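# Unfold a folding crate with four robot arms

## Task

Take the folding crate that is lying flat on the floor and open it out so that every one of its four walls stands up and every one of its four corner latches is engaged.

## Robot and tools

Robots and cameras. Four identical i2rt Big YAM arms, arm1 to arm4, each with six revolute joints, a two-finger gripper and a camera on the wrist (arm1_cam_wrist to arm4_cam_wrist). Two fixed room cameras, cam_high and cam_low, are not on any arm. Feet (base_link) in the scene frame, metres, quaternion w,x,y,z; each foot faces along its own +x: arm1 (-0.344, +0.564, +0.400) q(+0.769, -0.004, +0.000, -0.639); arm2 (-0.347, -0.575, +0.384) q(+0.754, 0, 0, +0.657); arm3 (+0.320, +0.573, +0.372) q(+0.627, +0.001, -0.001, -0.779); arm4 (+0.356, -0.566, +0.334) q(+0.630, 0, 0, +0.777). Reach is roughly 1.0 m from the joint1 axis.

Frames. One shared scene frame: origin on the floor, +z up, metres. The hand point sits between the finger pads, about 1 cm short of the tips; the fingers extend along the hand's +z and close along its y. Printed hand positions can be off, more so far out. hand_target is where the hand would be at the joint targets currently held; under load the hand may stop short of it.

move. Arguments: arm1, arm2, arm3, arm4 (each optional, one object per arm) and cameras. An arm left out receives nothing new but may keep pushing toward earlier targets. Inside an arm's object:
- joints: absolute targets by name. joint1_rad -2.879..2.879 (yaw about the foot, positive counter-clockwise seen from above, 0 = along the foot's +x); joint2_rad 0..3.141 (shoulder, 0 = upper arm pointing back, positive lifts it up and forward); joint3_rad 0..3.019 (elbow, 0 = folded, positive opens); joint4_rad -1.692..1.57 (hand pitch, positive tips fingers up); joint5_rad -1.57..1.57 (sideways swing, positive to the arm's right); joint6_rad -2.094..2.094 (roll, positive clockwise seen from behind); gripper_m 0..0.093 metres of fingertip gap. Done tolerances: ±0.045, ±0.14, ±0.09, ±0.055, ±0.03, ±0.035 rad and ±0.003 m.
- target: one list of seven numbers [x, y, z, qw, qx, qy, qz], an absolute hand pose in the scene frame in metres, reached along a straight line starting at the current hand_target. When target is given, joints may contain only gripper_m.
- speed: top path speed in m/s, 0.002..0.5, default 0.25; rotation is capped at twice that value in rad/s. Only allowed together with target.
All motions in one call start together; all hand paths finish together, paced by the slowest. A path lasts 0.5 to 10 s and is cut off at 10 s; no call runs past 15 s. Each control step the commanded pose is kept within 100 mm and 20 degrees of the measured hand, then solved by damped IK (position favoured). Paths ignore obstacles and other arms; hands lag, wander and may overshoot speed near full stretch, and often finish a centimetre or more away. Joints move at different rates, so joint moves can sweep wide. cameras: list of names, ["all"], or [] for none; omitted means all for an empty move, none otherwise. A move with no arms returns full state, all images and the scene number.

wait: seconds 0..10, optional cameras; commands nothing, the scene keeps running. zoom_image: camera plus region [x0, y0, x1, y1] in pixels from the top-left, at most 504 by 504, only on cameras in the latest images. read_manual: section "licences" only, no motion. finished_scene: scene (integer); ends the scene permanently, and the crate must stay set up once the robots let go.

Reading results. The move line lists each arm given a motion with "done" or its worst status. joint_status and hand_status words: off_target (stopped away from target, may still push); time_out (each joint gets a new nearby target and keeps pushing; on_its_own lists those not there yet; resend the reported position to relax); not_followed, with "joint command not followed" or "pose unreachable" when the self/arm-collision check blocked the motion; the arm may keep trying until given new targets. A gripper command still runs when the arm is blocked. In on_its_own, "held at" is the target, not the reading. Arms under "as last shown" were not commanded and show "not commanded" plus repeated old values. The pictures line gives image order; images may lag the state slightly. Joint velocities in rad/s (gripper m/s), "within noise" when still. Torques in N m per arm joint, including gravity, with per-unit offsets; joints 3 and 4 wrap at ±28. Gripper: gripping a rigid part at full force reads up to 0.005 m under the part's width (some read up to 0.002 over); closed on air reads 0.000..0.003; full force begins about 0.005 m below the first-contact reading. Open well beyond the reading to release.

Call rules. Unknown keys make a call invalid; out-of-range values make it refused. A refusal, or a stop during or blocking a move or wait, cancels the remaining move, wait and finished_scene calls in that reply; an invalid call does not. The scene keeps running while you think, with the last command held.

Avoid. Arms pressing on each other (including closing a gripper on another arm's fingers) ends the scene; hard hits can too. The collision check may act late and allows fingers, gripper housings and wrist cameras to meet. Arms do not stop on contact and can push hard. Do not slam, drop, release moving parts, or let anything fall far. Motor heat builds when holding loads, staying stretched or pushing against something: MOTOR HOT appears at 85 °C, and at 100 °C the arm goes limp (OVER-TEMPERATURE FAULT, 30-60 s or more), after which its stopped keys read limit_stop_at_motor_heat and the targets must be sent again.

Each tool is called after "Call:" by a JSON object that holds its "api" and its "payload".

## Session

Call:
{"api": "move", "payload": {"cameras": ["all"]}}

Scene clock: 0.00 s.
Joint torques (N m): no reading
Motor temperatures (°C): arm1=[27 28 28 28 23 23 25] | arm2=[24 25 23 25 28 27 25] | arm3=[26 24 27 24 26 24 27] | arm4=[25 26 26 31 26 25 27]
Heat: arm1: hottest joint2_rad 28 °C; arm2: hottest joint5_rad 28 °C; arm3: hottest joint3_rad 27 °C; arm4: hottest joint4_rad 31 °C.
Joint velocities: within noise
arm1.joint_positions: joint1_rad=-0.585 joint2_rad=+0.467 joint3_rad=+1.640 joint4_rad=-1.554 joint5_rad=+0.191 joint6_rad=-0.040 gripper_m=+0.09396
arm1.joint_status: not commanded
arm1.hand: x=-0.4062 y=+0.4986 z=+1.0234 quat_wxyz=(-0.233, -0.706, -0.424, +0.517) (m; scene frame)
arm1.hand_target: x=-0.4048 y=+0.5020 z=+1.0297 quat_wxyz=(-0.238, -0.702, -0.420, +0.523) (m; scene frame)
arm1.hand_status: not commanded
arm2.joint_positions: joint1_rad=+0.742 joint2_rad=+0.378 joint3_rad=+1.702 joint4_rad=-1.262 joint5_rad=-0.142 joint6_rad=-0.320 gripper_m=+0.09396
arm2.joint_status: not commanded
arm2.hand: x=-0.3865 y=-0.5610 z=+1.1031 quat_wxyz=(-0.397, +0.664, -0.167, -0.611) (m; scene frame)
arm2.hand_target: x=-0.3859 y=-0.5619 z=+1.1085 quat_wxyz=(-0.399, +0.660, -0.165, -0.614) (m; scene frame)
arm2.hand_status: not commanded
arm3.joint_positions: joint1_rad=+0.368 joint2_rad=+0.508 joint3_rad=+1.375 joint4_rad=-1.360 joint5_rad=-0.070 joint6_rad=+0.635 gripper_m=+0.09396
arm3.joint_status: not commanded
arm3.hand: x=+0.3593 y=+0.3880 z=+0.9196 quat_wxyz=(-0.486, -0.725, -0.459, +0.167) (m; scene frame)
arm3.hand_target: x=+0.3588 y=+0.3913 z=+0.9281 quat_wxyz=(-0.494, -0.720, -0.456, +0.170) (m; scene frame)
arm3.hand_status: not commanded
arm4.joint_positions: joint1_rad=+0.790 joint2_rad=+0.548 joint3_rad=+1.366 joint4_rad=-1.267 joint5_rad=+0.241 joint6_rad=-0.097 gripper_m=+0.09396
arm4.joint_status: not commanded
arm4.hand: x=+0.1989 y=-0.4149 z=+0.8936 quat_wxyz=(-0.270, +0.802, -0.260, -0.465) (m; scene frame)
arm4.hand_target: x=+0.2019 y=-0.4169 z=+0.9028 quat_wxyz=(-0.272, +0.796, -0.260, -0.474) (m; scene frame)
arm4.hand_status: not commanded
pictures: arm1_cam_wrist, arm2_cam_wrist, arm3_cam_wrist, arm4_cam_wrist, cam_high, cam_low

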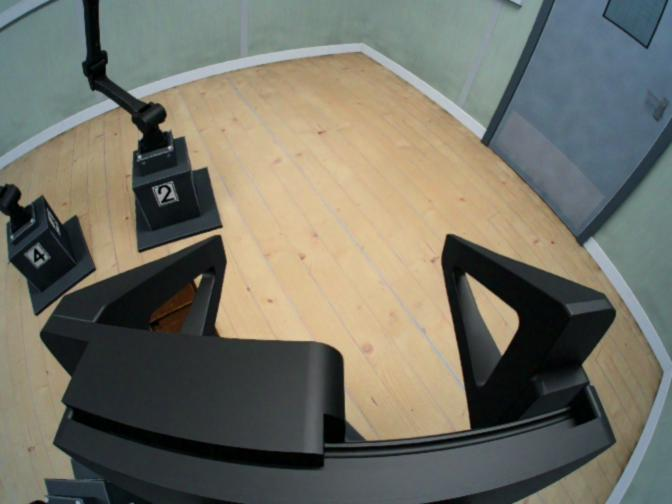

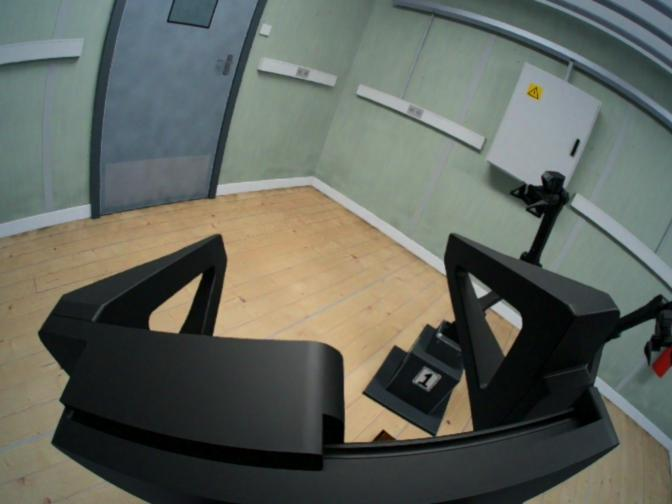

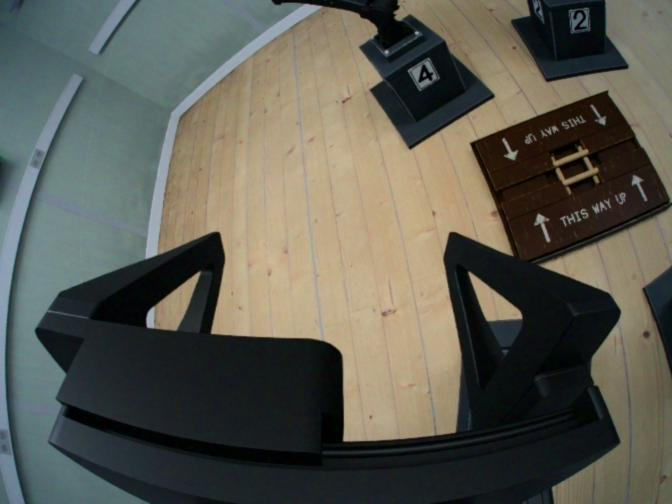

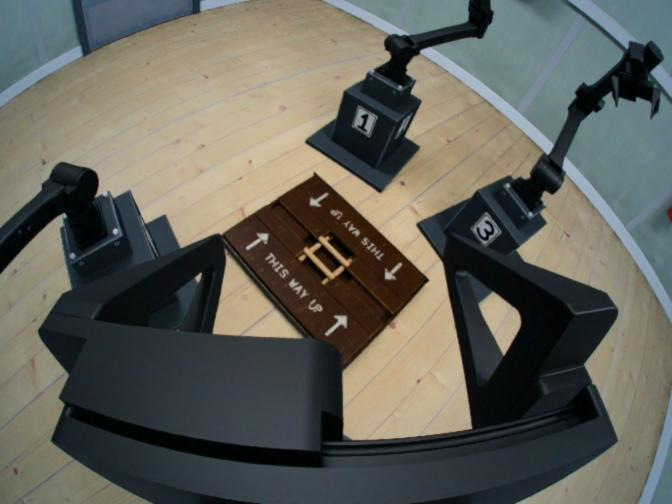

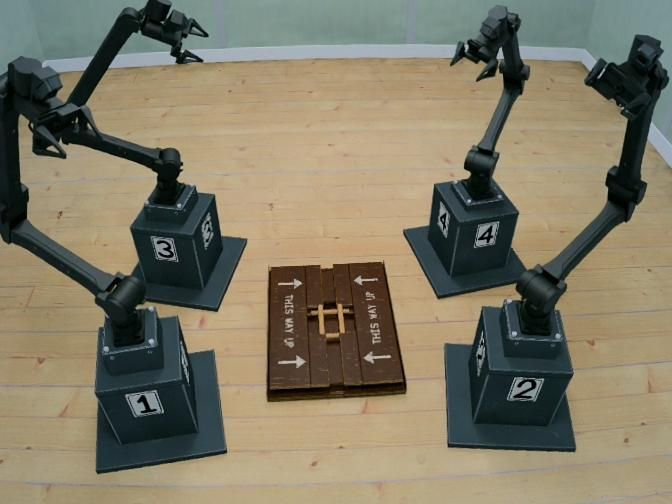

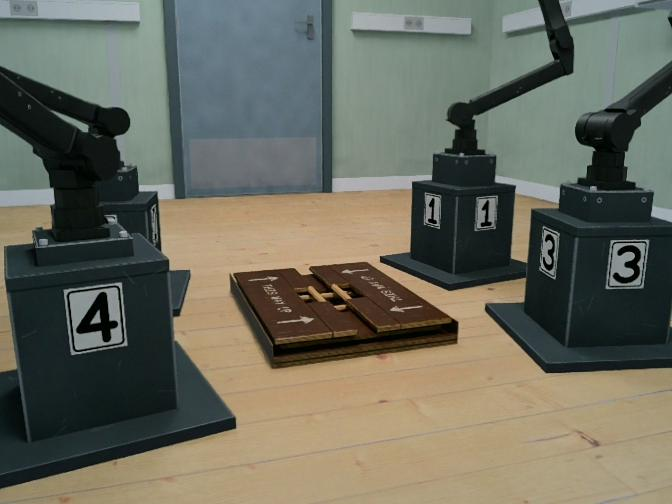

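Call:
{"api": "zoom_image", "payload": {"camera": "cam_high", "region": [240, 240, 440, 420]}}

Call:
{"api": "zoom_image", "payload": {"camera": "cam_low", "region": [220, 240, 470, 380]}}

Call:
{"api": "zoom_image", "payload": {"camera": "arm4_cam_wrist", "region": [200, 160, 450, 370]}}

Call:
{"api": "zoom_image", "payload": {"camera": "arm3_cam_wrist", "region": [450, 80, 672, 270]}}

Scaled by 2.520 from the camera's 672x504 image, which has a finer 960x720 frame.

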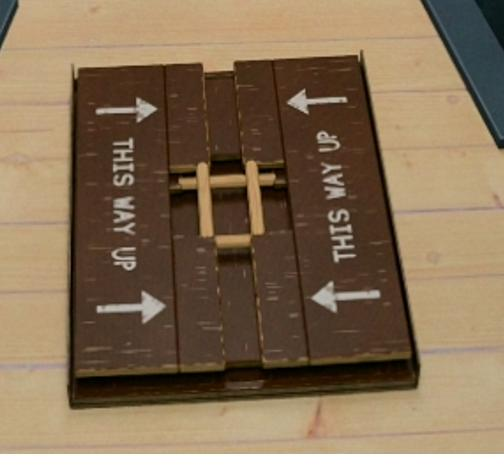

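Scaled by 2.016 from the camera's 672x504 image, which has a finer 960x720 frame.

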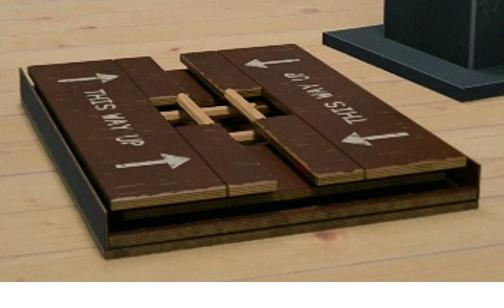

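Scaled by 2.016 from the camera's 672x504 image, which has a finer 960x720 frame.

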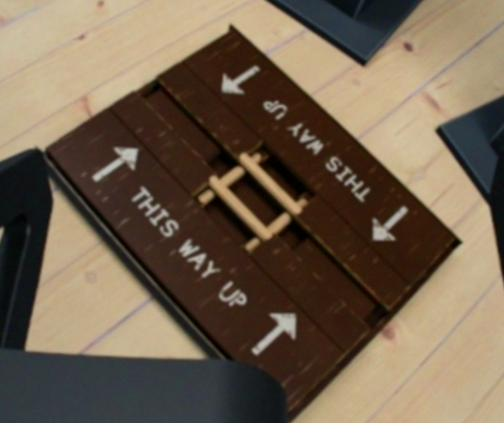

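Scaled by 2.270 from the camera's 672x504 image, which has a finer 960x720 frame.

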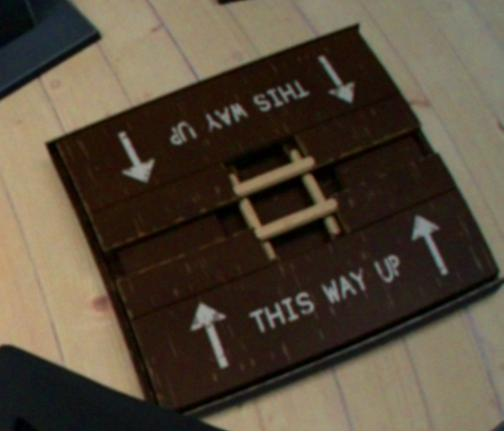

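Call:
{"api": "move", "payload": {"arm1": {"joints": {"joint1_rad": 0.454, "joint2_rad": 1.9, "joint3_rad": 1.54, "joint4_rad": -1.21, "joint5_rad": 0.0, "joint6_rad": -0.93}}, "cameras": ["arm1_cam_wrist", "cam_high", "cam_low"]}}

Scene clock: 29.57 s.
Joint torques (N m): arm1=[-1.61 -20.42 8.35 0.54 0.05 -0.05] | arm2=[-0.09 9.41 3.95 1.8 0.03 0] | arm3=[-0.5 1.49 7.2 2.36 0.11 0] | arm4=[1.67 3.31 10.07 1.85 -0.04 0.11]
Motor temperatures (°C): arm1=[27 28 29 28 23 23 25] | arm2=[24 26 24 25 28 27 25] | arm3=[26 24 28 24 26 23 27] | arm4=[25 26 29 31 26 25 27]
Heat: arm1: hottest joint3_rad 29 °C; arm2: hottest joint5_rad 28 °C; arm3: hottest joint3_rad 28 °C; arm4: hottest joint4_rad 31 °C.
move: arm1 done
Joint velocities: within noise
arm1.joint_positions: joint1_rad=+0.467 joint2_rad=+1.907 joint3_rad=+1.528 joint4_rad=-1.210 joint5_rad=+0.008 joint6_rad=-0.914 gripper_m=+0.09400
arm1.joint_status: all done
arm1.hand: x=-0.0049 y=+0.1175 z=+0.4769 quat_wxyz=(+0.012, -0.003, -1.000, -0.002) (m; scene frame)
arm1.hand_target: x=-0.0062 y=+0.1113 z=+0.4778 quat_wxyz=(+0.010, +0.000, -1.000, +0.000) (m; scene frame)
arm1.hand_status: not commanded
arm2, arm3, arm4: as last shown
pictures: arm1_cam_wrist, cam_high, cam_low

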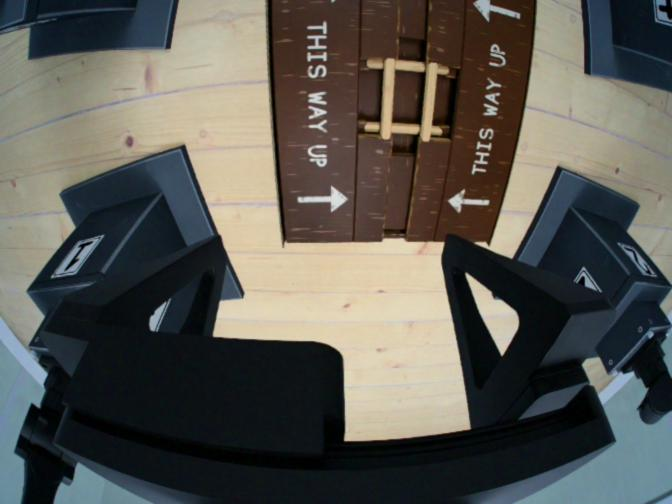

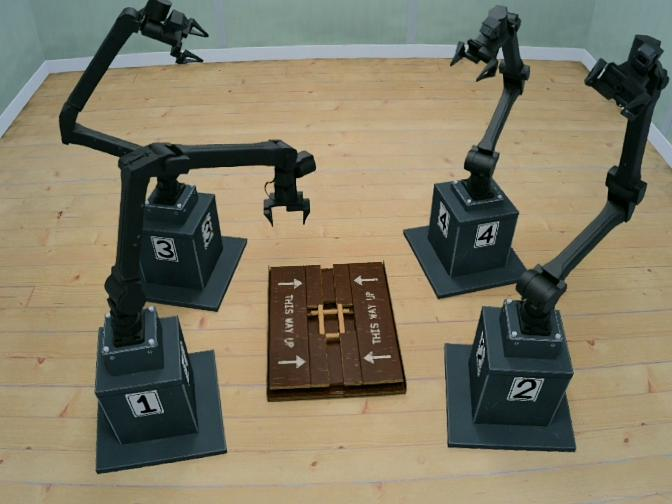

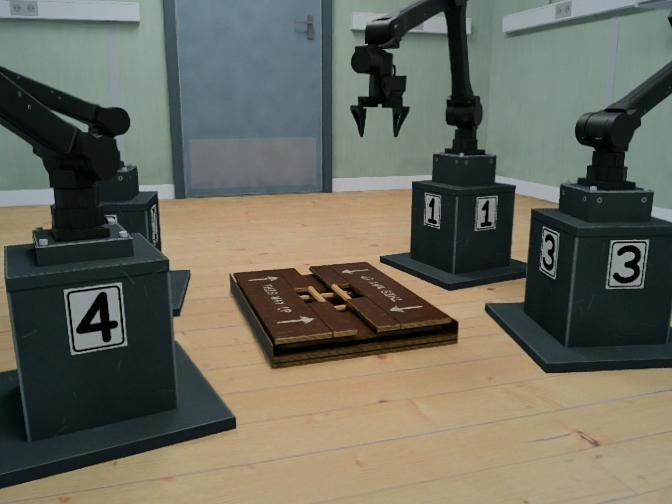

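Call:
{"api": "zoom_image", "payload": {"camera": "arm1_cam_wrist", "region": [260, 0, 540, 250]}}

Scaled by 1.800 from the camera's 672x504 image, which has a finer 960x720 frame.

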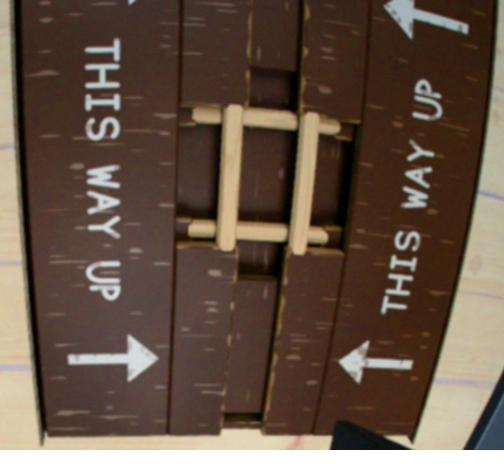

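Call:
{"api": "move", "payload": {"arm1": {"target": [0.03, 0.035, 0.22, 0, 0, 1, 0]}, "cameras": ["arm1_cam_wrist", "cam_low"]}}

Call:
{"api": "zoom_image", "payload": {"camera": "arm1_cam_wrist", "region": [150, 0, 550, 300]}}

Scene clock: 48.47 s.
Joint torques (N m): arm1=[-0.91 -24.94 9.09 0.77 -0.01 -0.06] | arm2=[-0.03 9.41 3.96 1.77 0.03 0] | arm3=[-0.26 1.32 7.21 2.36 0.14 -0.01] | arm4=[1.73 3.31 10.07 1.85 -0.04 0.11]
Motor temperatures (°C): arm1=[27 30 31 28 23 23 25] | arm2=[24 26 24 25 28 26 25] | arm3=[26 24 29 24 26 23 27] | arm4=[25 26 30 31 26 25 27]
Heat: arm1: hottest joint3_rad 31 °C; arm2: hottest joint5_rad 28 °C; arm3: hottest joint3_rad 29 °C; arm4: hottest joint4_rad 31 °C.
move: arm1 off_target
Joint velocities: within noise
arm1.joint_positions: joint1_rad=+0.447 joint2_rad=+2.441 joint3_rad=+1.692 joint4_rad=-0.858 joint5_rad=-0.007 joint6_rad=-0.932 gripper_m=+0.09400
arm1.joint_status: not commanded
arm1.hand: x=+0.0251 y=+0.0585 z=+0.2156 quat_wxyz=(+0.011, -0.003, -1.000, -0.014) (m; scene frame)
arm1.hand_target: x=+0.0318 y=+0.0398 z=+0.2206 quat_wxyz=(-0.001, -0.001, -1.000, +0.000) (m; scene frame)
arm1.hand_status: off_target (0.024 m and 2.0 deg from the pose sent, 0.272 m and 1.4 deg at the start)
arm2, arm3, arm4: as last shown
pictures: arm1_cam_wrist, cam_low

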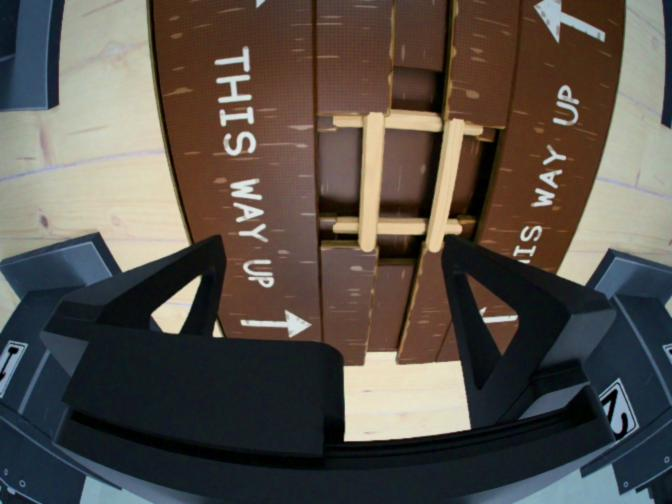

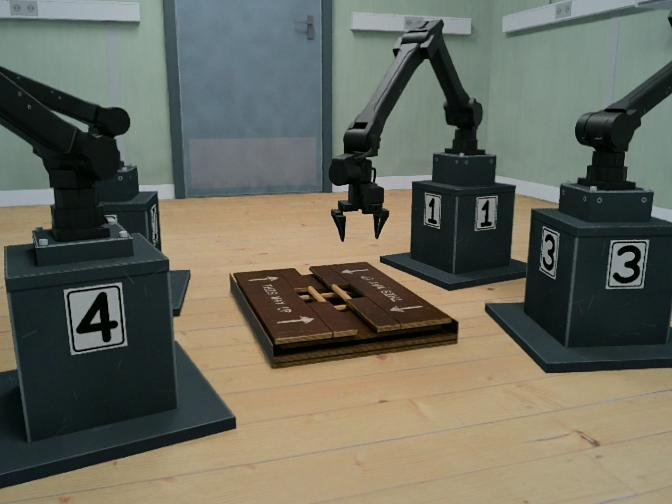

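Scaled by 1.260 from the camera's 672x504 image, which has a finer 960x720 frame.

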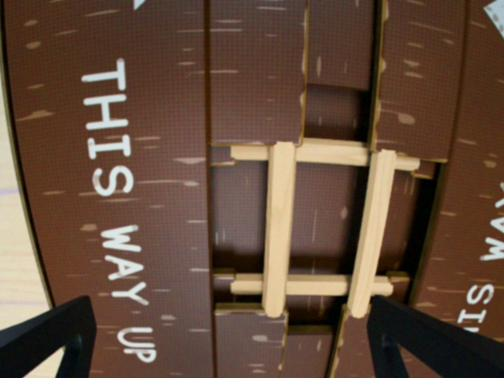

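Call:
{"api": "move", "payload": {"arm1": {"target": [-0.008, 0.010, 0.13, 0, 0, 1, 0], "joints": {"gripper_m": 0.058}}, "cameras": ["arm1_cam_wrist", "cam_low"]}}

Call:
{"api": "zoom_image", "payload": {"camera": "arm1_cam_wrist", "region": [150, 0, 550, 300]}}

Call:
{"api": "zoom_image", "payload": {"camera": "cam_low", "region": [220, 200, 470, 380]}}

Scene clock: 62.50 s.
Joint torques (N m): arm1=[-0.38 -25.93 8.17 0.7 -0.01 -0.04] | arm2=[-0.03 9.47 3.97 1.78 0.03 0] | arm3=[-0.5 1.79 7.21 2.3 0.12 -0.01] | arm4=[1.73 3.31 10.07 1.85 -0.04 0.11]
Motor temperatures (°C): arm1=[27 31 32 28 23 23 25] | arm2=[24 26 24 25 28 26 25] | arm3=[26 24 29 24 26 23 27] | arm4=[25 26 30 31 26 25 27]
Heat: arm1: hottest joint3_rad 32 °C; arm2: hottest joint5_rad 28 °C; arm3: hottest joint3_rad 29 °C; arm4: hottest joint4_rad 31 °C.
move: arm1 off_target
Joint velocities: within noise
arm1.joint_positions: joint1_rad=+0.359 joint2_rad=+2.631 joint3_rad=+1.776 joint4_rad=-0.759 joint5_rad=-0.007 joint6_rad=-1.008 gripper_m=+0.05806
arm1.joint_status: all done
arm1.hand: x=-0.0213 y=+0.0281 z=+0.1215 quat_wxyz=(+0.011, -0.010, -1.000, -0.017) (m; scene frame)
arm1.hand_target: x=-0.0087 y=+0.0114 z=+0.1303 quat_wxyz=(+0.000, -0.001, -1.000, +0.000) (m; scene frame)
arm1.hand_status: off_target (0.024 m and 2.6 deg from the pose sent, 0.104 m and 2.0 deg at the start)
arm2, arm3, arm4: as last shown
pictures: arm1_cam_wrist, cam_low

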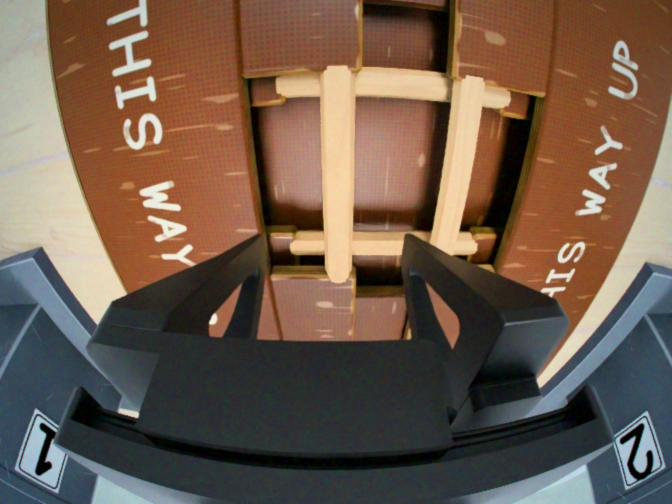

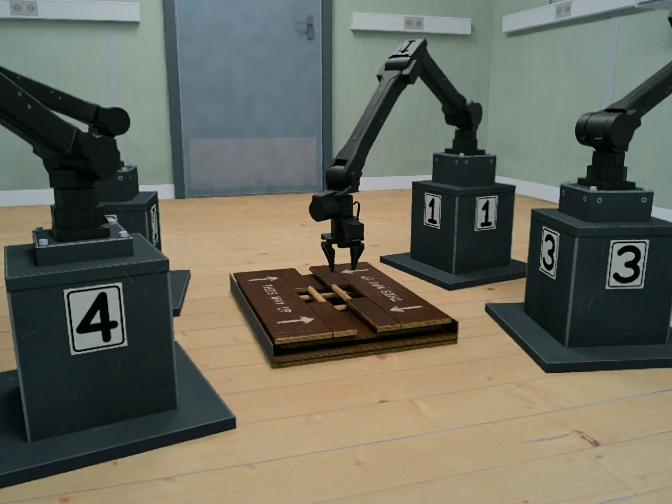

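Scaled by 1.260 from the camera's 672x504 image, which has a finer 960x720 frame.

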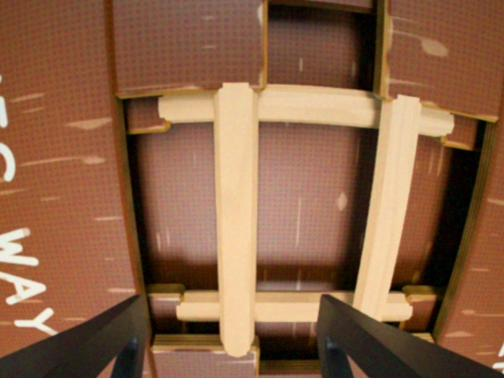

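Scaled by 2.016 from the camera's 672x504 image, which has a finer 960x720 frame.

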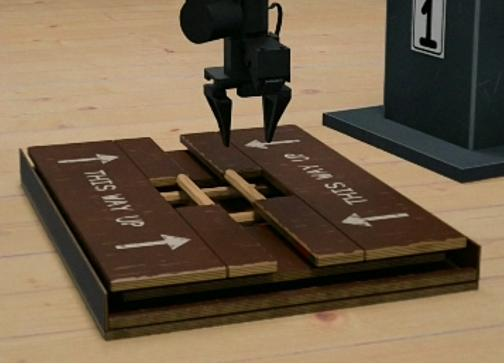

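Call:
{"api": "move", "payload": {"arm1": {"target": [-0.006, 0.008, 0.085, 0, 0, 1, 0]}, "cameras": ["arm1_cam_wrist", "cam_low"]}}

Call:
{"api": "zoom_image", "payload": {"camera": "arm1_cam_wrist", "region": [150, 0, 550, 300]}}

Call:
{"api": "zoom_image", "payload": {"camera": "cam_low", "region": [220, 200, 470, 380]}}

Scene clock: 67.77 s.
Joint torques (N m): arm1=[-0.09 -25.82 8.09 0.72 0.04 -0.01] | arm2=[-0.09 9.47 3.97 1.8 0.02 0] | arm3=[-0.5 1.49 7.28 2.43 0.15 -0.01] | arm4=[1.79 3.25 10.07 1.85 -0.04 0.11]
Motor temperatures (°C): arm1=[27 31 32 28 23 23 25] | arm2=[24 26 24 25 28 26 25] | arm3=[26 24 29 24 26 23 27] | arm4=[25 26 30 31 26 25 27]
Heat: arm1: hottest joint3_rad 32 °C; arm2: hottest joint5_rad 28 °C; arm3: hottest joint3_rad 29 °C; arm4: hottest joint4_rad 31 °C.
move: arm1 off_target
Joint velocities: within noise
arm1.joint_positions: joint1_rad=+0.359 joint2_rad=+2.726 joint3_rad=+1.852 joint4_rad=-0.733 joint5_rad=-0.007 joint6_rad=-1.008 gripper_m=+0.05806
arm1.joint_status: not commanded
arm1.hand: x=-0.0184 y=+0.0227 z=+0.0814 quat_wxyz=(+0.010, -0.010, -1.000, -0.015) (m; scene frame)
arm1.hand_target: x=-0.0063 y=+0.0087 z=+0.0854 quat_wxyz=(+0.000, +0.000, -1.000, +0.000) (m; scene frame)
arm1.hand_status: off_target (0.020 m and 2.3 deg from the pose sent, 0.044 m and 2.6 deg at the start)
arm2, arm3, arm4: as last shown
pictures: arm1_cam_wrist, cam_low

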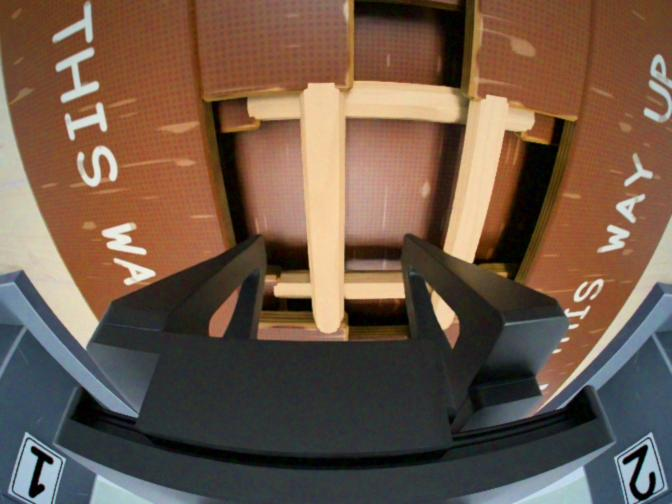

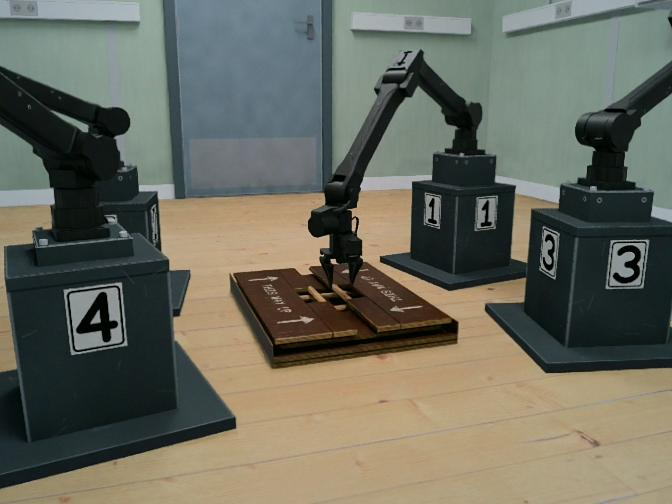

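Scaled by 1.260 from the camera's 672x504 image, which has a finer 960x720 frame.

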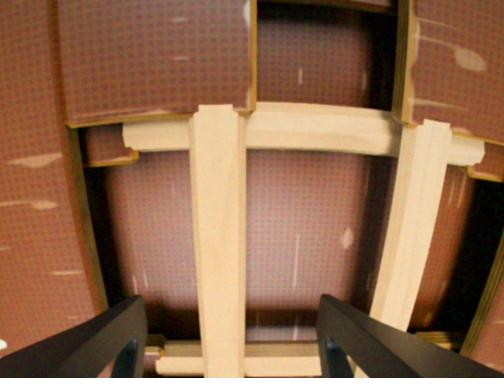

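Scaled by 2.016 from the camera's 672x504 image, which has a finer 960x720 frame.

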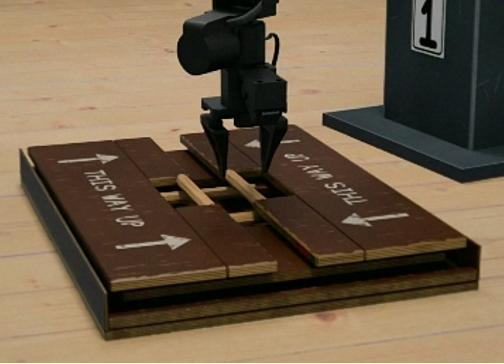

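Call:
{"api": "move", "payload": {"arm1": {"target": [-0.007, 0.0145, 0.060, 0, 0, 1, 0]}, "cameras": ["arm1_cam_wrist", "cam_low"]}}

Call:
{"api": "zoom_image", "payload": {"camera": "arm1_cam_wrist", "region": [150, 0, 550, 300]}}

Call:
{"api": "zoom_image", "payload": {"camera": "cam_low", "region": [280, 220, 405, 310]}}

Scene clock: 70.87 s.
Joint torques (N m): arm1=[0.73 -25.64 7.82 0.88 0.03 -0.05] | arm2=[-0.03 9.47 3.97 1.78 0.03 0] | arm3=[-0.67 2.14 7.3 2.33 0.11 -0.02] | arm4=[1.73 3.31 10.07 1.87 -0.04 0.11]
Motor temperatures (°C): arm1=[27 32 32 28 23 23 25] | arm2=[24 26 24 25 28 26 25] | arm3=[26 24 29 24 26 23 27] | arm4=[25 26 31 31 26 25 27]
Heat: arm1: hottest joint2_rad 32 °C; arm2: hottest joint5_rad 28 °C; arm3: hottest joint3_rad 29 °C; arm4: hottest joint3_rad 31 °C.
move: arm1 off_target
Joint velocities: within noise
arm1.joint_positions: joint1_rad=+0.359 joint2_rad=+2.766 joint3_rad=+1.861 joint4_rad=-0.704 joint5_rad=-0.007 joint6_rad=-1.008 gripper_m=+0.05806
arm1.joint_status: not commanded
arm1.hand: x=-0.0217 y=+0.0279 z=+0.0591 quat_wxyz=(+0.010, -0.010, -1.000, -0.015) (m; scene frame)
arm1.hand_target: x=-0.0077 y=+0.0157 z=+0.0602 quat_wxyz=(+0.000, +0.000, -1.000, +0.000) (m; scene frame)
arm1.hand_status: off_target (0.020 m and 2.4 deg from the pose sent, 0.026 m and 2.3 deg at the start)
arm2, arm3, arm4: as last shown
pictures: arm1_cam_wrist, cam_low

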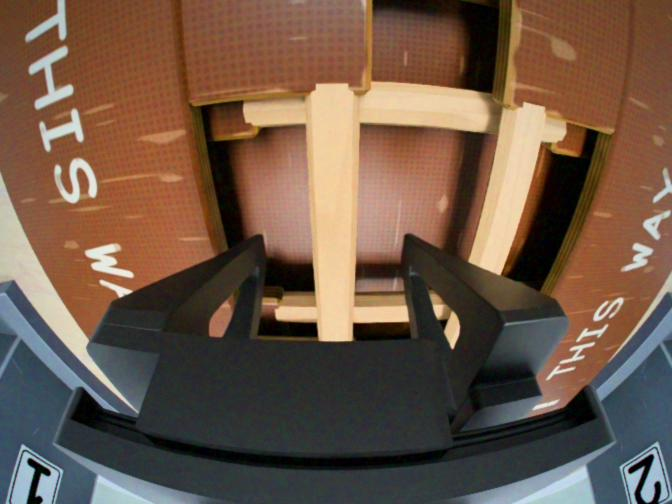

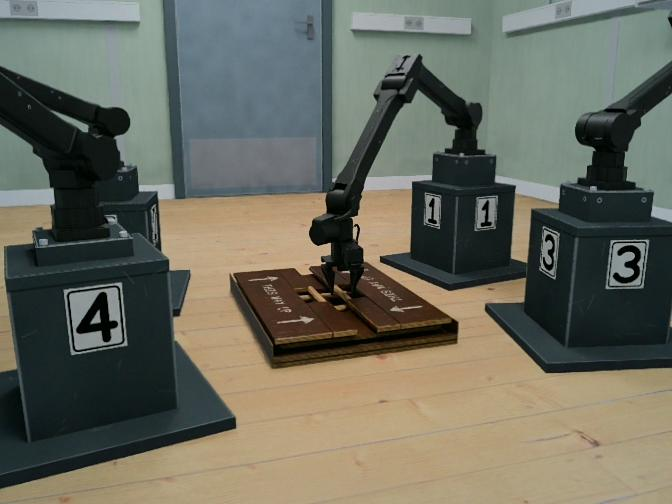

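Scaled by 1.260 from the camera's 672x504 image, which has a finer 960x720 frame.

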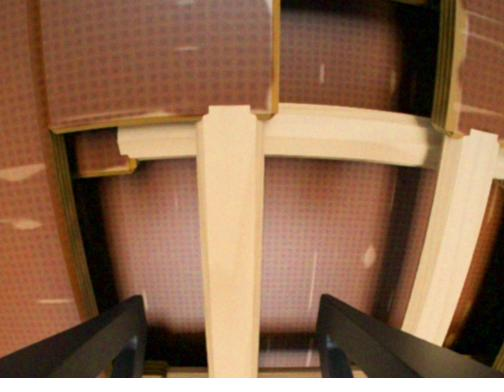

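Scaled by 4.032 from the camera's 672x504 image, which has a finer 960x720 frame.

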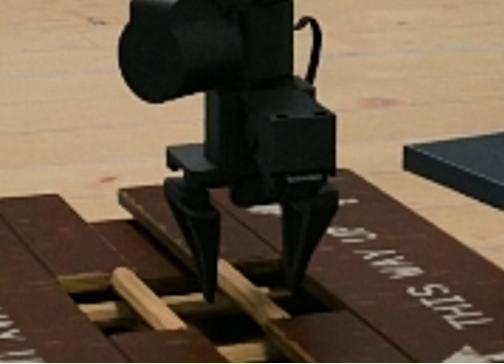

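Call:
{"api": "move", "payload": {"arm1": {"target": [-0.005, 0.0145, 0.044, 0, 0, 1, 0]}, "cameras": ["arm1_cam_wrist", "cam_low"]}}

Call:
{"api": "zoom_image", "payload": {"camera": "arm1_cam_wrist", "region": [150, 0, 550, 300]}}

Call:
{"api": "zoom_image", "payload": {"camera": "cam_low", "region": [280, 220, 405, 310]}}

Scene clock: 74.30 s.
Joint torques (N m): arm1=[0.62 -24.76 7.98 0.73 0 0.03] | arm2=[-0.03 9.47 3.97 1.78 0.03 0] | arm3=[-0.79 2.02 7.3 2.35 0.14 0] | arm4=[1.73 3.31 10.07 1.85 -0.04 0.11]
Motor temperatures (°C): arm1=[27 32 32 28 23 23 25] | arm2=[24 26 24 25 28 26 25] | arm3=[26 24 29 24 26 23 27] | arm4=[25 26 31 31 26 25 27]
Heat: arm1: hottest joint2_rad 32 °C; arm2: hottest joint5_rad 28 °C; arm3: hottest joint3_rad 29 °C; arm4: hottest joint3_rad 31 °C.
move: arm1 off_target
Joint velocities: within noise
arm1.joint_positions: joint1_rad=+0.361 joint2_rad=+2.801 joint3_rad=+1.896 joint4_rad=-0.696 joint5_rad=-0.007 joint6_rad=-1.008 gripper_m=+0.05806
arm1.joint_status: not commanded
arm1.hand: x=-0.0187 y=+0.0246 z=+0.0457 quat_wxyz=(+0.008, -0.009, -1.000, -0.012) (m; scene frame)
arm1.hand_target: x=-0.0048 y=+0.0151 z=+0.0447 quat_wxyz=(+0.000, +0.000, -1.000, +0.000) (m; scene frame)
arm1.hand_status: off_target (0.017 m and 2.0 deg from the pose sent, 0.026 m and 2.4 deg at the start)
arm2, arm3, arm4: as last shown
pictures: arm1_cam_wrist, cam_low

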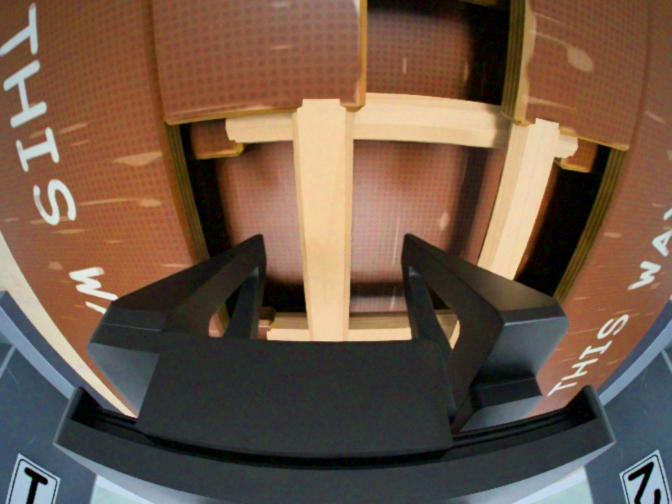

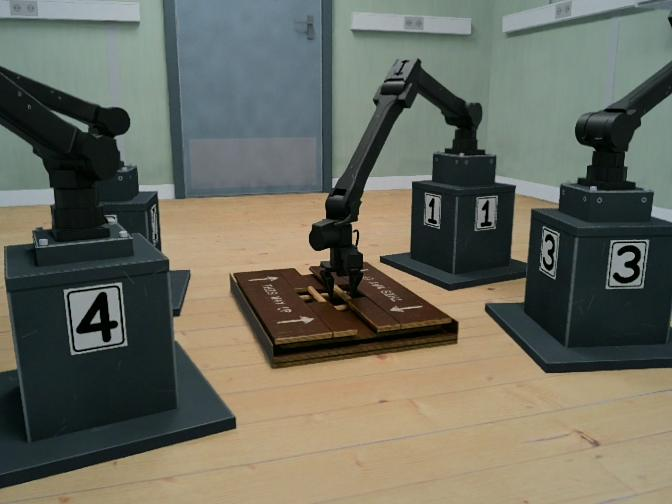

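Scaled by 1.260 from the camera's 672x504 image, which has a finer 960x720 frame.

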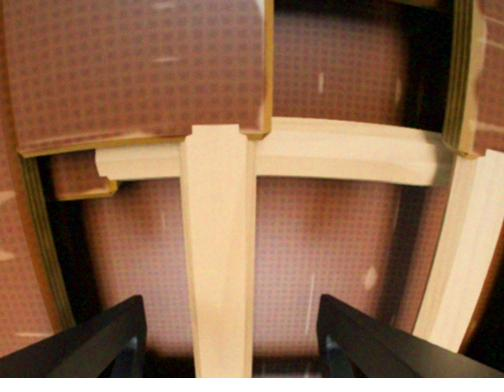

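Scaled by 4.032 from the camera's 672x504 image, which has a finer 960x720 frame.

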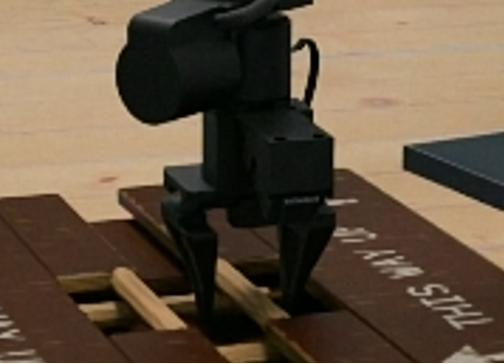

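Call:
{"api": "move", "payload": {"arm1": {"target": [-0.004, 0.0185, 0.037, 0, 0, 1, 0]}}}

Call:
{"api": "move", "payload": {"arm1": {"joints": {"gripper_m": 0.015}}, "cameras": ["arm1_cam_wrist"]}}

Scene clock: 80.43 s.
Joint torques (N m): arm1=[1.03 -25.17 7.83 0.85 0.08 0.07] | arm2=[-0.09 9.41 3.96 1.8 0.03 0] | arm3=[-0.32 1.79 7.27 2.25 0.14 0.01] | arm4=[1.73 3.31 10.07 1.87 -0.04 0.11]
Motor temperatures (°C): arm1=[27 31 32 28 23 23 25] | arm2=[24 26 24 25 28 26 25] | arm3=[26 24 29 24 26 23 27] | arm4=[25 26 31 31 26 25 27]
Heat: arm1: hottest joint3_rad 32 °C; arm2: hottest joint5_rad 28 °C; arm3: hottest joint3_rad 29 °C; arm4: hottest joint3_rad 31 °C.
move: arm1 off_target
Joint velocities: within noise
arm1.joint_positions: joint1_rad=+0.366 joint2_rad=+2.811 joint3_rad=+1.898 joint4_rad=-0.687 joint5_rad=-0.007 joint6_rad=-1.008 gripper_m=+0.05806
arm1.joint_status: not commanded
arm1.hand: x=-0.0170 y=+0.0273 z=+0.0403 quat_wxyz=(+0.008, -0.007, -1.000, -0.012) (m; scene frame)
arm1.hand_target: x=-0.0040 y=+0.0184 z=+0.0379 quat_wxyz=(-0.001, +0.000, -1.000, +0.001) (m; scene frame)
arm1.hand_status: off_target (0.016 m and 1.8 deg from the pose sent, 0.018 m and 2.0 deg at the start)
arm2, arm3, arm4: as last shown
pictures: none

Scene clock: 81.10 s.
Joint torques (N m): arm1=[0.03 -25.11 7.84 0.84 0.04 0.09] | arm2=[-0.09 9.47 3.97 1.8 0.03 0] | arm3=[-0.85 1.9 7.17 2.36 0.11 0.02] | arm4=[1.73 3.31 10.07 1.85 -0.04 0.11]
Motor temperatures (°C): arm1=[27 31 32 28 23 23 25] | arm2=[24 26 24 25 28 26 25] | arm3=[26 24 29 24 26 23 27] | arm4=[25 26 31 31 26 25 27]
Heat: arm1: hottest joint3_rad 32 °C; arm2: hottest joint5_rad 28 °C; arm3: hottest joint3_rad 29 °C; arm4: hottest joint3_rad 31 °C.
move: arm1 done
Joint velocities: within noise
arm1.joint_positions: joint1_rad=+0.366 joint2_rad=+2.811 joint3_rad=+1.898 joint4_rad=-0.687 joint5_rad=-0.007 joint6_rad=-1.012 gripper_m=+0.01778
arm1.joint_status: all done
arm1.hand: x=-0.0170 y=+0.0273 z=+0.0403 quat_wxyz=(+0.008, -0.004, -1.000, -0.012) (m; scene frame)
arm1.hand_target: x=-0.0040 y=+0.0184 z=+0.0379 quat_wxyz=(+0.000, +0.002, -1.000, +0.001) (m; scene frame)
arm1.hand_status: not commanded
arm2.joint_positions: joint1_rad=+0.742 joint2_rad=+0.378 joint3_rad=+1.702 joint4_rad=-1.262 joint5_rad=-0.142 joint6_rad=-0.320 gripper_m=+0.09396
arm2.joint_status: not commanded
arm2.hand: x=-0.3865 y=-0.5610 z=+1.1031 quat_wxyz=(-0.397, +0.664, -0.167, -0.611) (m; scene frame)
arm2.hand_target: x=-0.3859 y=-0.5619 z=+1.1085 quat_wxyz=(-0.399, +0.660, -0.165, -0.614) (m; scene frame)
arm2.hand_status: not commanded
arm3.joint_positions: joint1_rad=+0.368 joint2_rad=+0.508 joint3_rad=+1.375 joint4_rad=-1.360 joint5_rad=-0.070 joint6_rad=+0.635 gripper_m=+0.09396
arm3.joint_status: not commanded
arm3.hand: x=+0.3593 y=+0.3880 z=+0.9196 quat_wxyz=(-0.486, -0.725, -0.459, +0.167) (m; scene frame)
arm3.hand_target: x=+0.3588 y=+0.3913 z=+0.9281 quat_wxyz=(-0.494, -0.720, -0.456, +0.170) (m; scene frame)
arm3.hand_status: not commanded
arm4.joint_positions: joint1_rad=+0.790 joint2_rad=+0.548 joint3_rad=+1.366 joint4_rad=-1.267 joint5_rad=+0.241 joint6_rad=-0.097 gripper_m=+0.09396
arm4.joint_status: not commanded
arm4.hand: x=+0.1989 y=-0.4149 z=+0.8936 quat_wxyz=(-0.270, +0.802, -0.260, -0.465) (m; scene frame)
arm4.hand_target: x=+0.2019 y=-0.4169 z=+0.9028 quat_wxyz=(-0.272, +0.796, -0.260, -0.474) (m; scene frame)
arm4.hand_status: not commanded
pictures: arm1_cam_wrist

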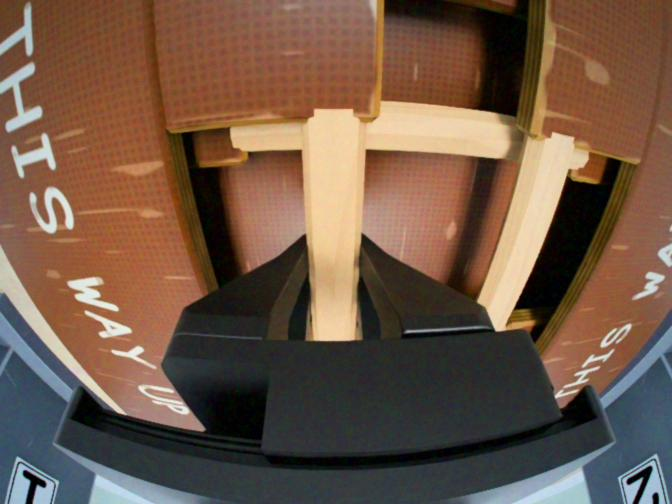

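Call:
{"api": "move", "payload": {"arm1": {"target": [-0.003, 0.022, 0.108, 0, 0, 1, 0], "speed": 0.1}, "cameras": ["arm1_cam_wrist", "cam_low"]}}

Call:
{"api": "zoom_image", "payload": {"camera": "cam_low", "region": [220, 200, 470, 380]}}

Scene clock: 93.43 s.
Joint torques (N m): arm1=[0.38 -31.91 4.62 -0.98 -0.2 0.13] | arm2=[-0.09 9.41 3.97 1.78 0.02 0] | arm3=[-0.73 1.61 7.27 2.26 0.1 0.03] | arm4=[1.67 3.31 10.07 1.87 -0.04 0.11]
Motor temperatures (°C): arm1=[27 31 32 28 23 23 25] | arm2=[24 26 24 25 28 26 25] | arm3=[26 24 30 24 26 23 27] | arm4=[25 26 31 31 26 25 27]
Heat: arm1: hottest joint3_rad 32 °C; arm2: hottest joint5_rad 28 °C; arm3: hottest joint3_rad 30 °C; arm4: hottest joint3_rad 31 °C.
move: arm1 off_target
Joint velocities: within noise
arm1.joint_positions: joint1_rad=+0.367 joint2_rad=+2.731 joint3_rad=+1.822 joint4_rad=-0.677 joint5_rad=-0.001 joint6_rad=-1.012 gripper_m=+0.01755
arm1.joint_status: not commanded
arm1.hand: x=-0.0173 y=+0.0280 z=+0.0714 quat_wxyz=(+0.006, -0.003, -1.000, -0.003) (m; scene frame)
arm1.hand_target: x=-0.0023 y=+0.0201 z=+0.1058 quat_wxyz=(-0.002, +0.000, -1.000, +0.003) (m; scene frame)
arm1.hand_status: off_target (0.040 m and 0.9 deg from the pose sent, 0.069 m and 1.7 deg at the start)
arm2, arm3, arm4: as last shown
pictures: arm1_cam_wrist, cam_low

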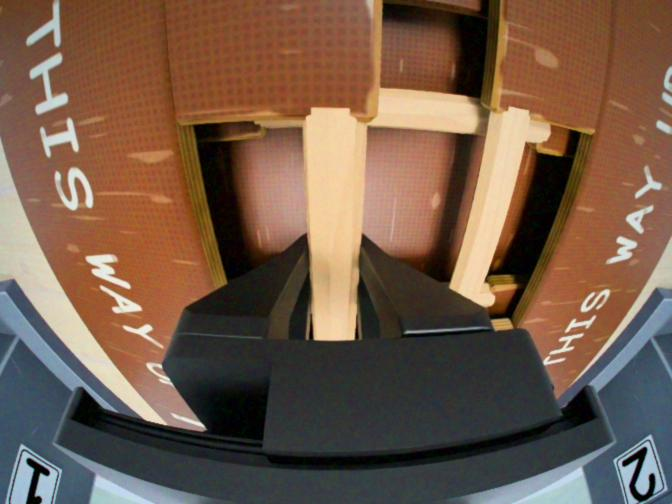

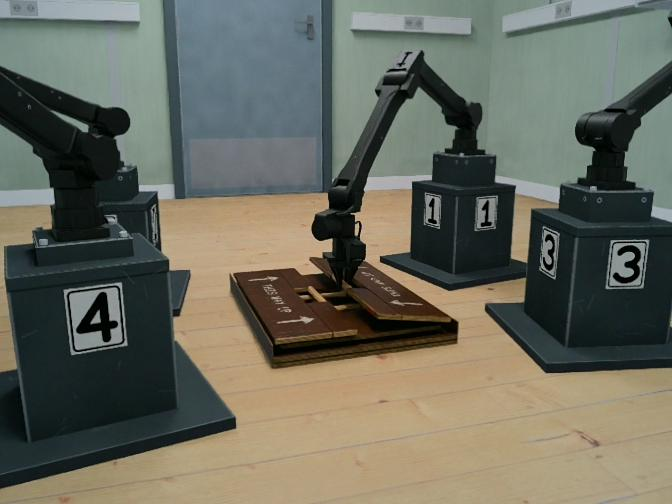

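Scaled by 2.016 from the camera's 672x504 image, which has a finer 960x720 frame.

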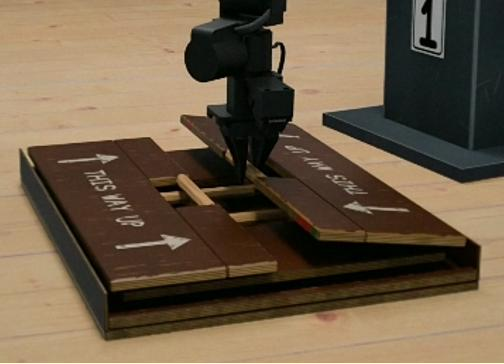

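Call:
{"api": "move", "payload": {"arm1": {"target": [-0.003, 0.050, 0.178, 0, 0, 1, 0], "speed": 0.12}, "cameras": ["cam_low", "arm1_cam_wrist"]}}

Call:
{"api": "zoom_image", "payload": {"camera": "cam_low", "region": [220, 200, 470, 380]}}

Scene clock: 95.90 s.
Joint torques (N m): arm1=[0.62 -31.68 4.44 -1.59 -0.36 0.25] | arm2=[-0.03 9.47 3.96 1.78 0.02 0] | arm3=[-1.08 1.61 7.12 2.37 0.09 0.02] | arm4=[1.73 3.31 10.07 1.87 -0.04 0.11]
Motor temperatures (°C): arm1=[27 31 32 28 23 23 25] | arm2=[24 26 24 25 28 26 25] | arm3=[26 24 30 24 26 23 27] | arm4=[25 26 31 31 26 25 27]
Heat: arm1: hottest joint3_rad 32 °C; arm2: hottest joint5_rad 28 °C; arm3: hottest joint3_rad 30 °C; arm4: hottest joint3_rad 31 °C.
move: arm1 off_target
Joint velocities: within noise
arm1.joint_positions: joint1_rad=+0.386 joint2_rad=+2.553 joint3_rad=+1.655 joint4_rad=-0.684 joint5_rad=+0.004 joint6_rad=-0.994 gripper_m=+0.01701
arm1.joint_status: not commanded
arm1.hand: x=-0.0173 y=+0.0489 z=+0.1387 quat_wxyz=(+0.007, -0.003, -1.000, -0.001) (m; scene frame)
arm1.hand_target: x=-0.0047 y=+0.0477 z=+0.1759 quat_wxyz=(+0.000, -0.004, -1.000, +0.000) (m; scene frame)
arm1.hand_status: off_target (0.042 m and 0.9 deg from the pose sent, 0.110 m and 0.9 deg at the start)
arm2, arm3, arm4: as last shown
pictures: arm1_cam_wrist, cam_low

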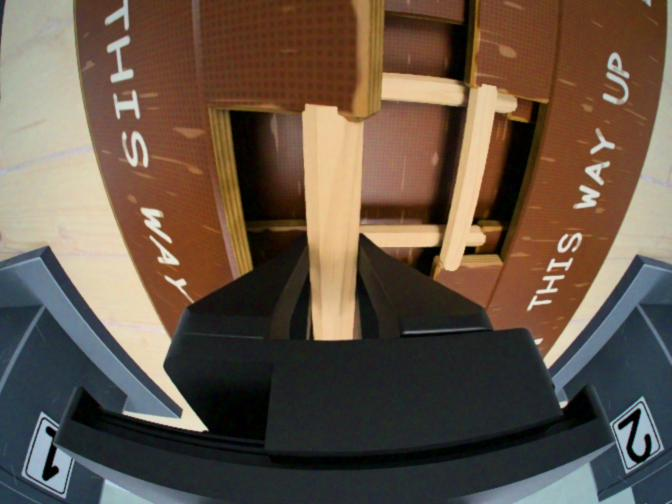

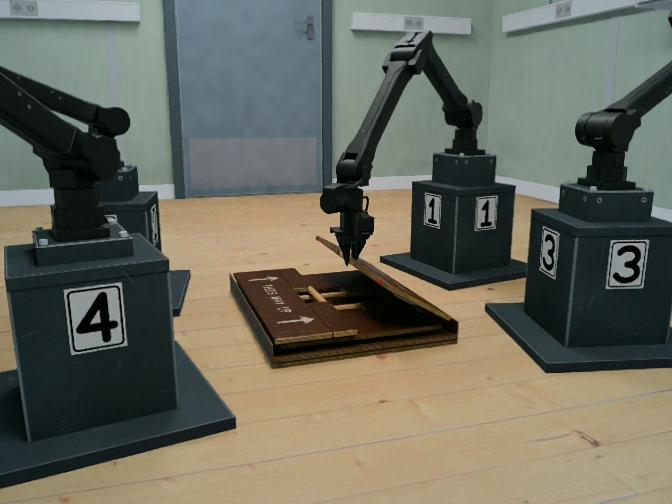

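Scaled by 2.016 from the camera's 672x504 image, which has a finer 960x720 frame.

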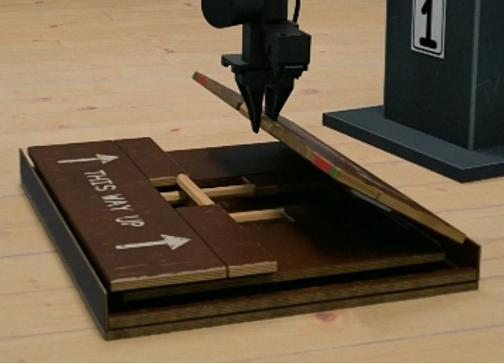

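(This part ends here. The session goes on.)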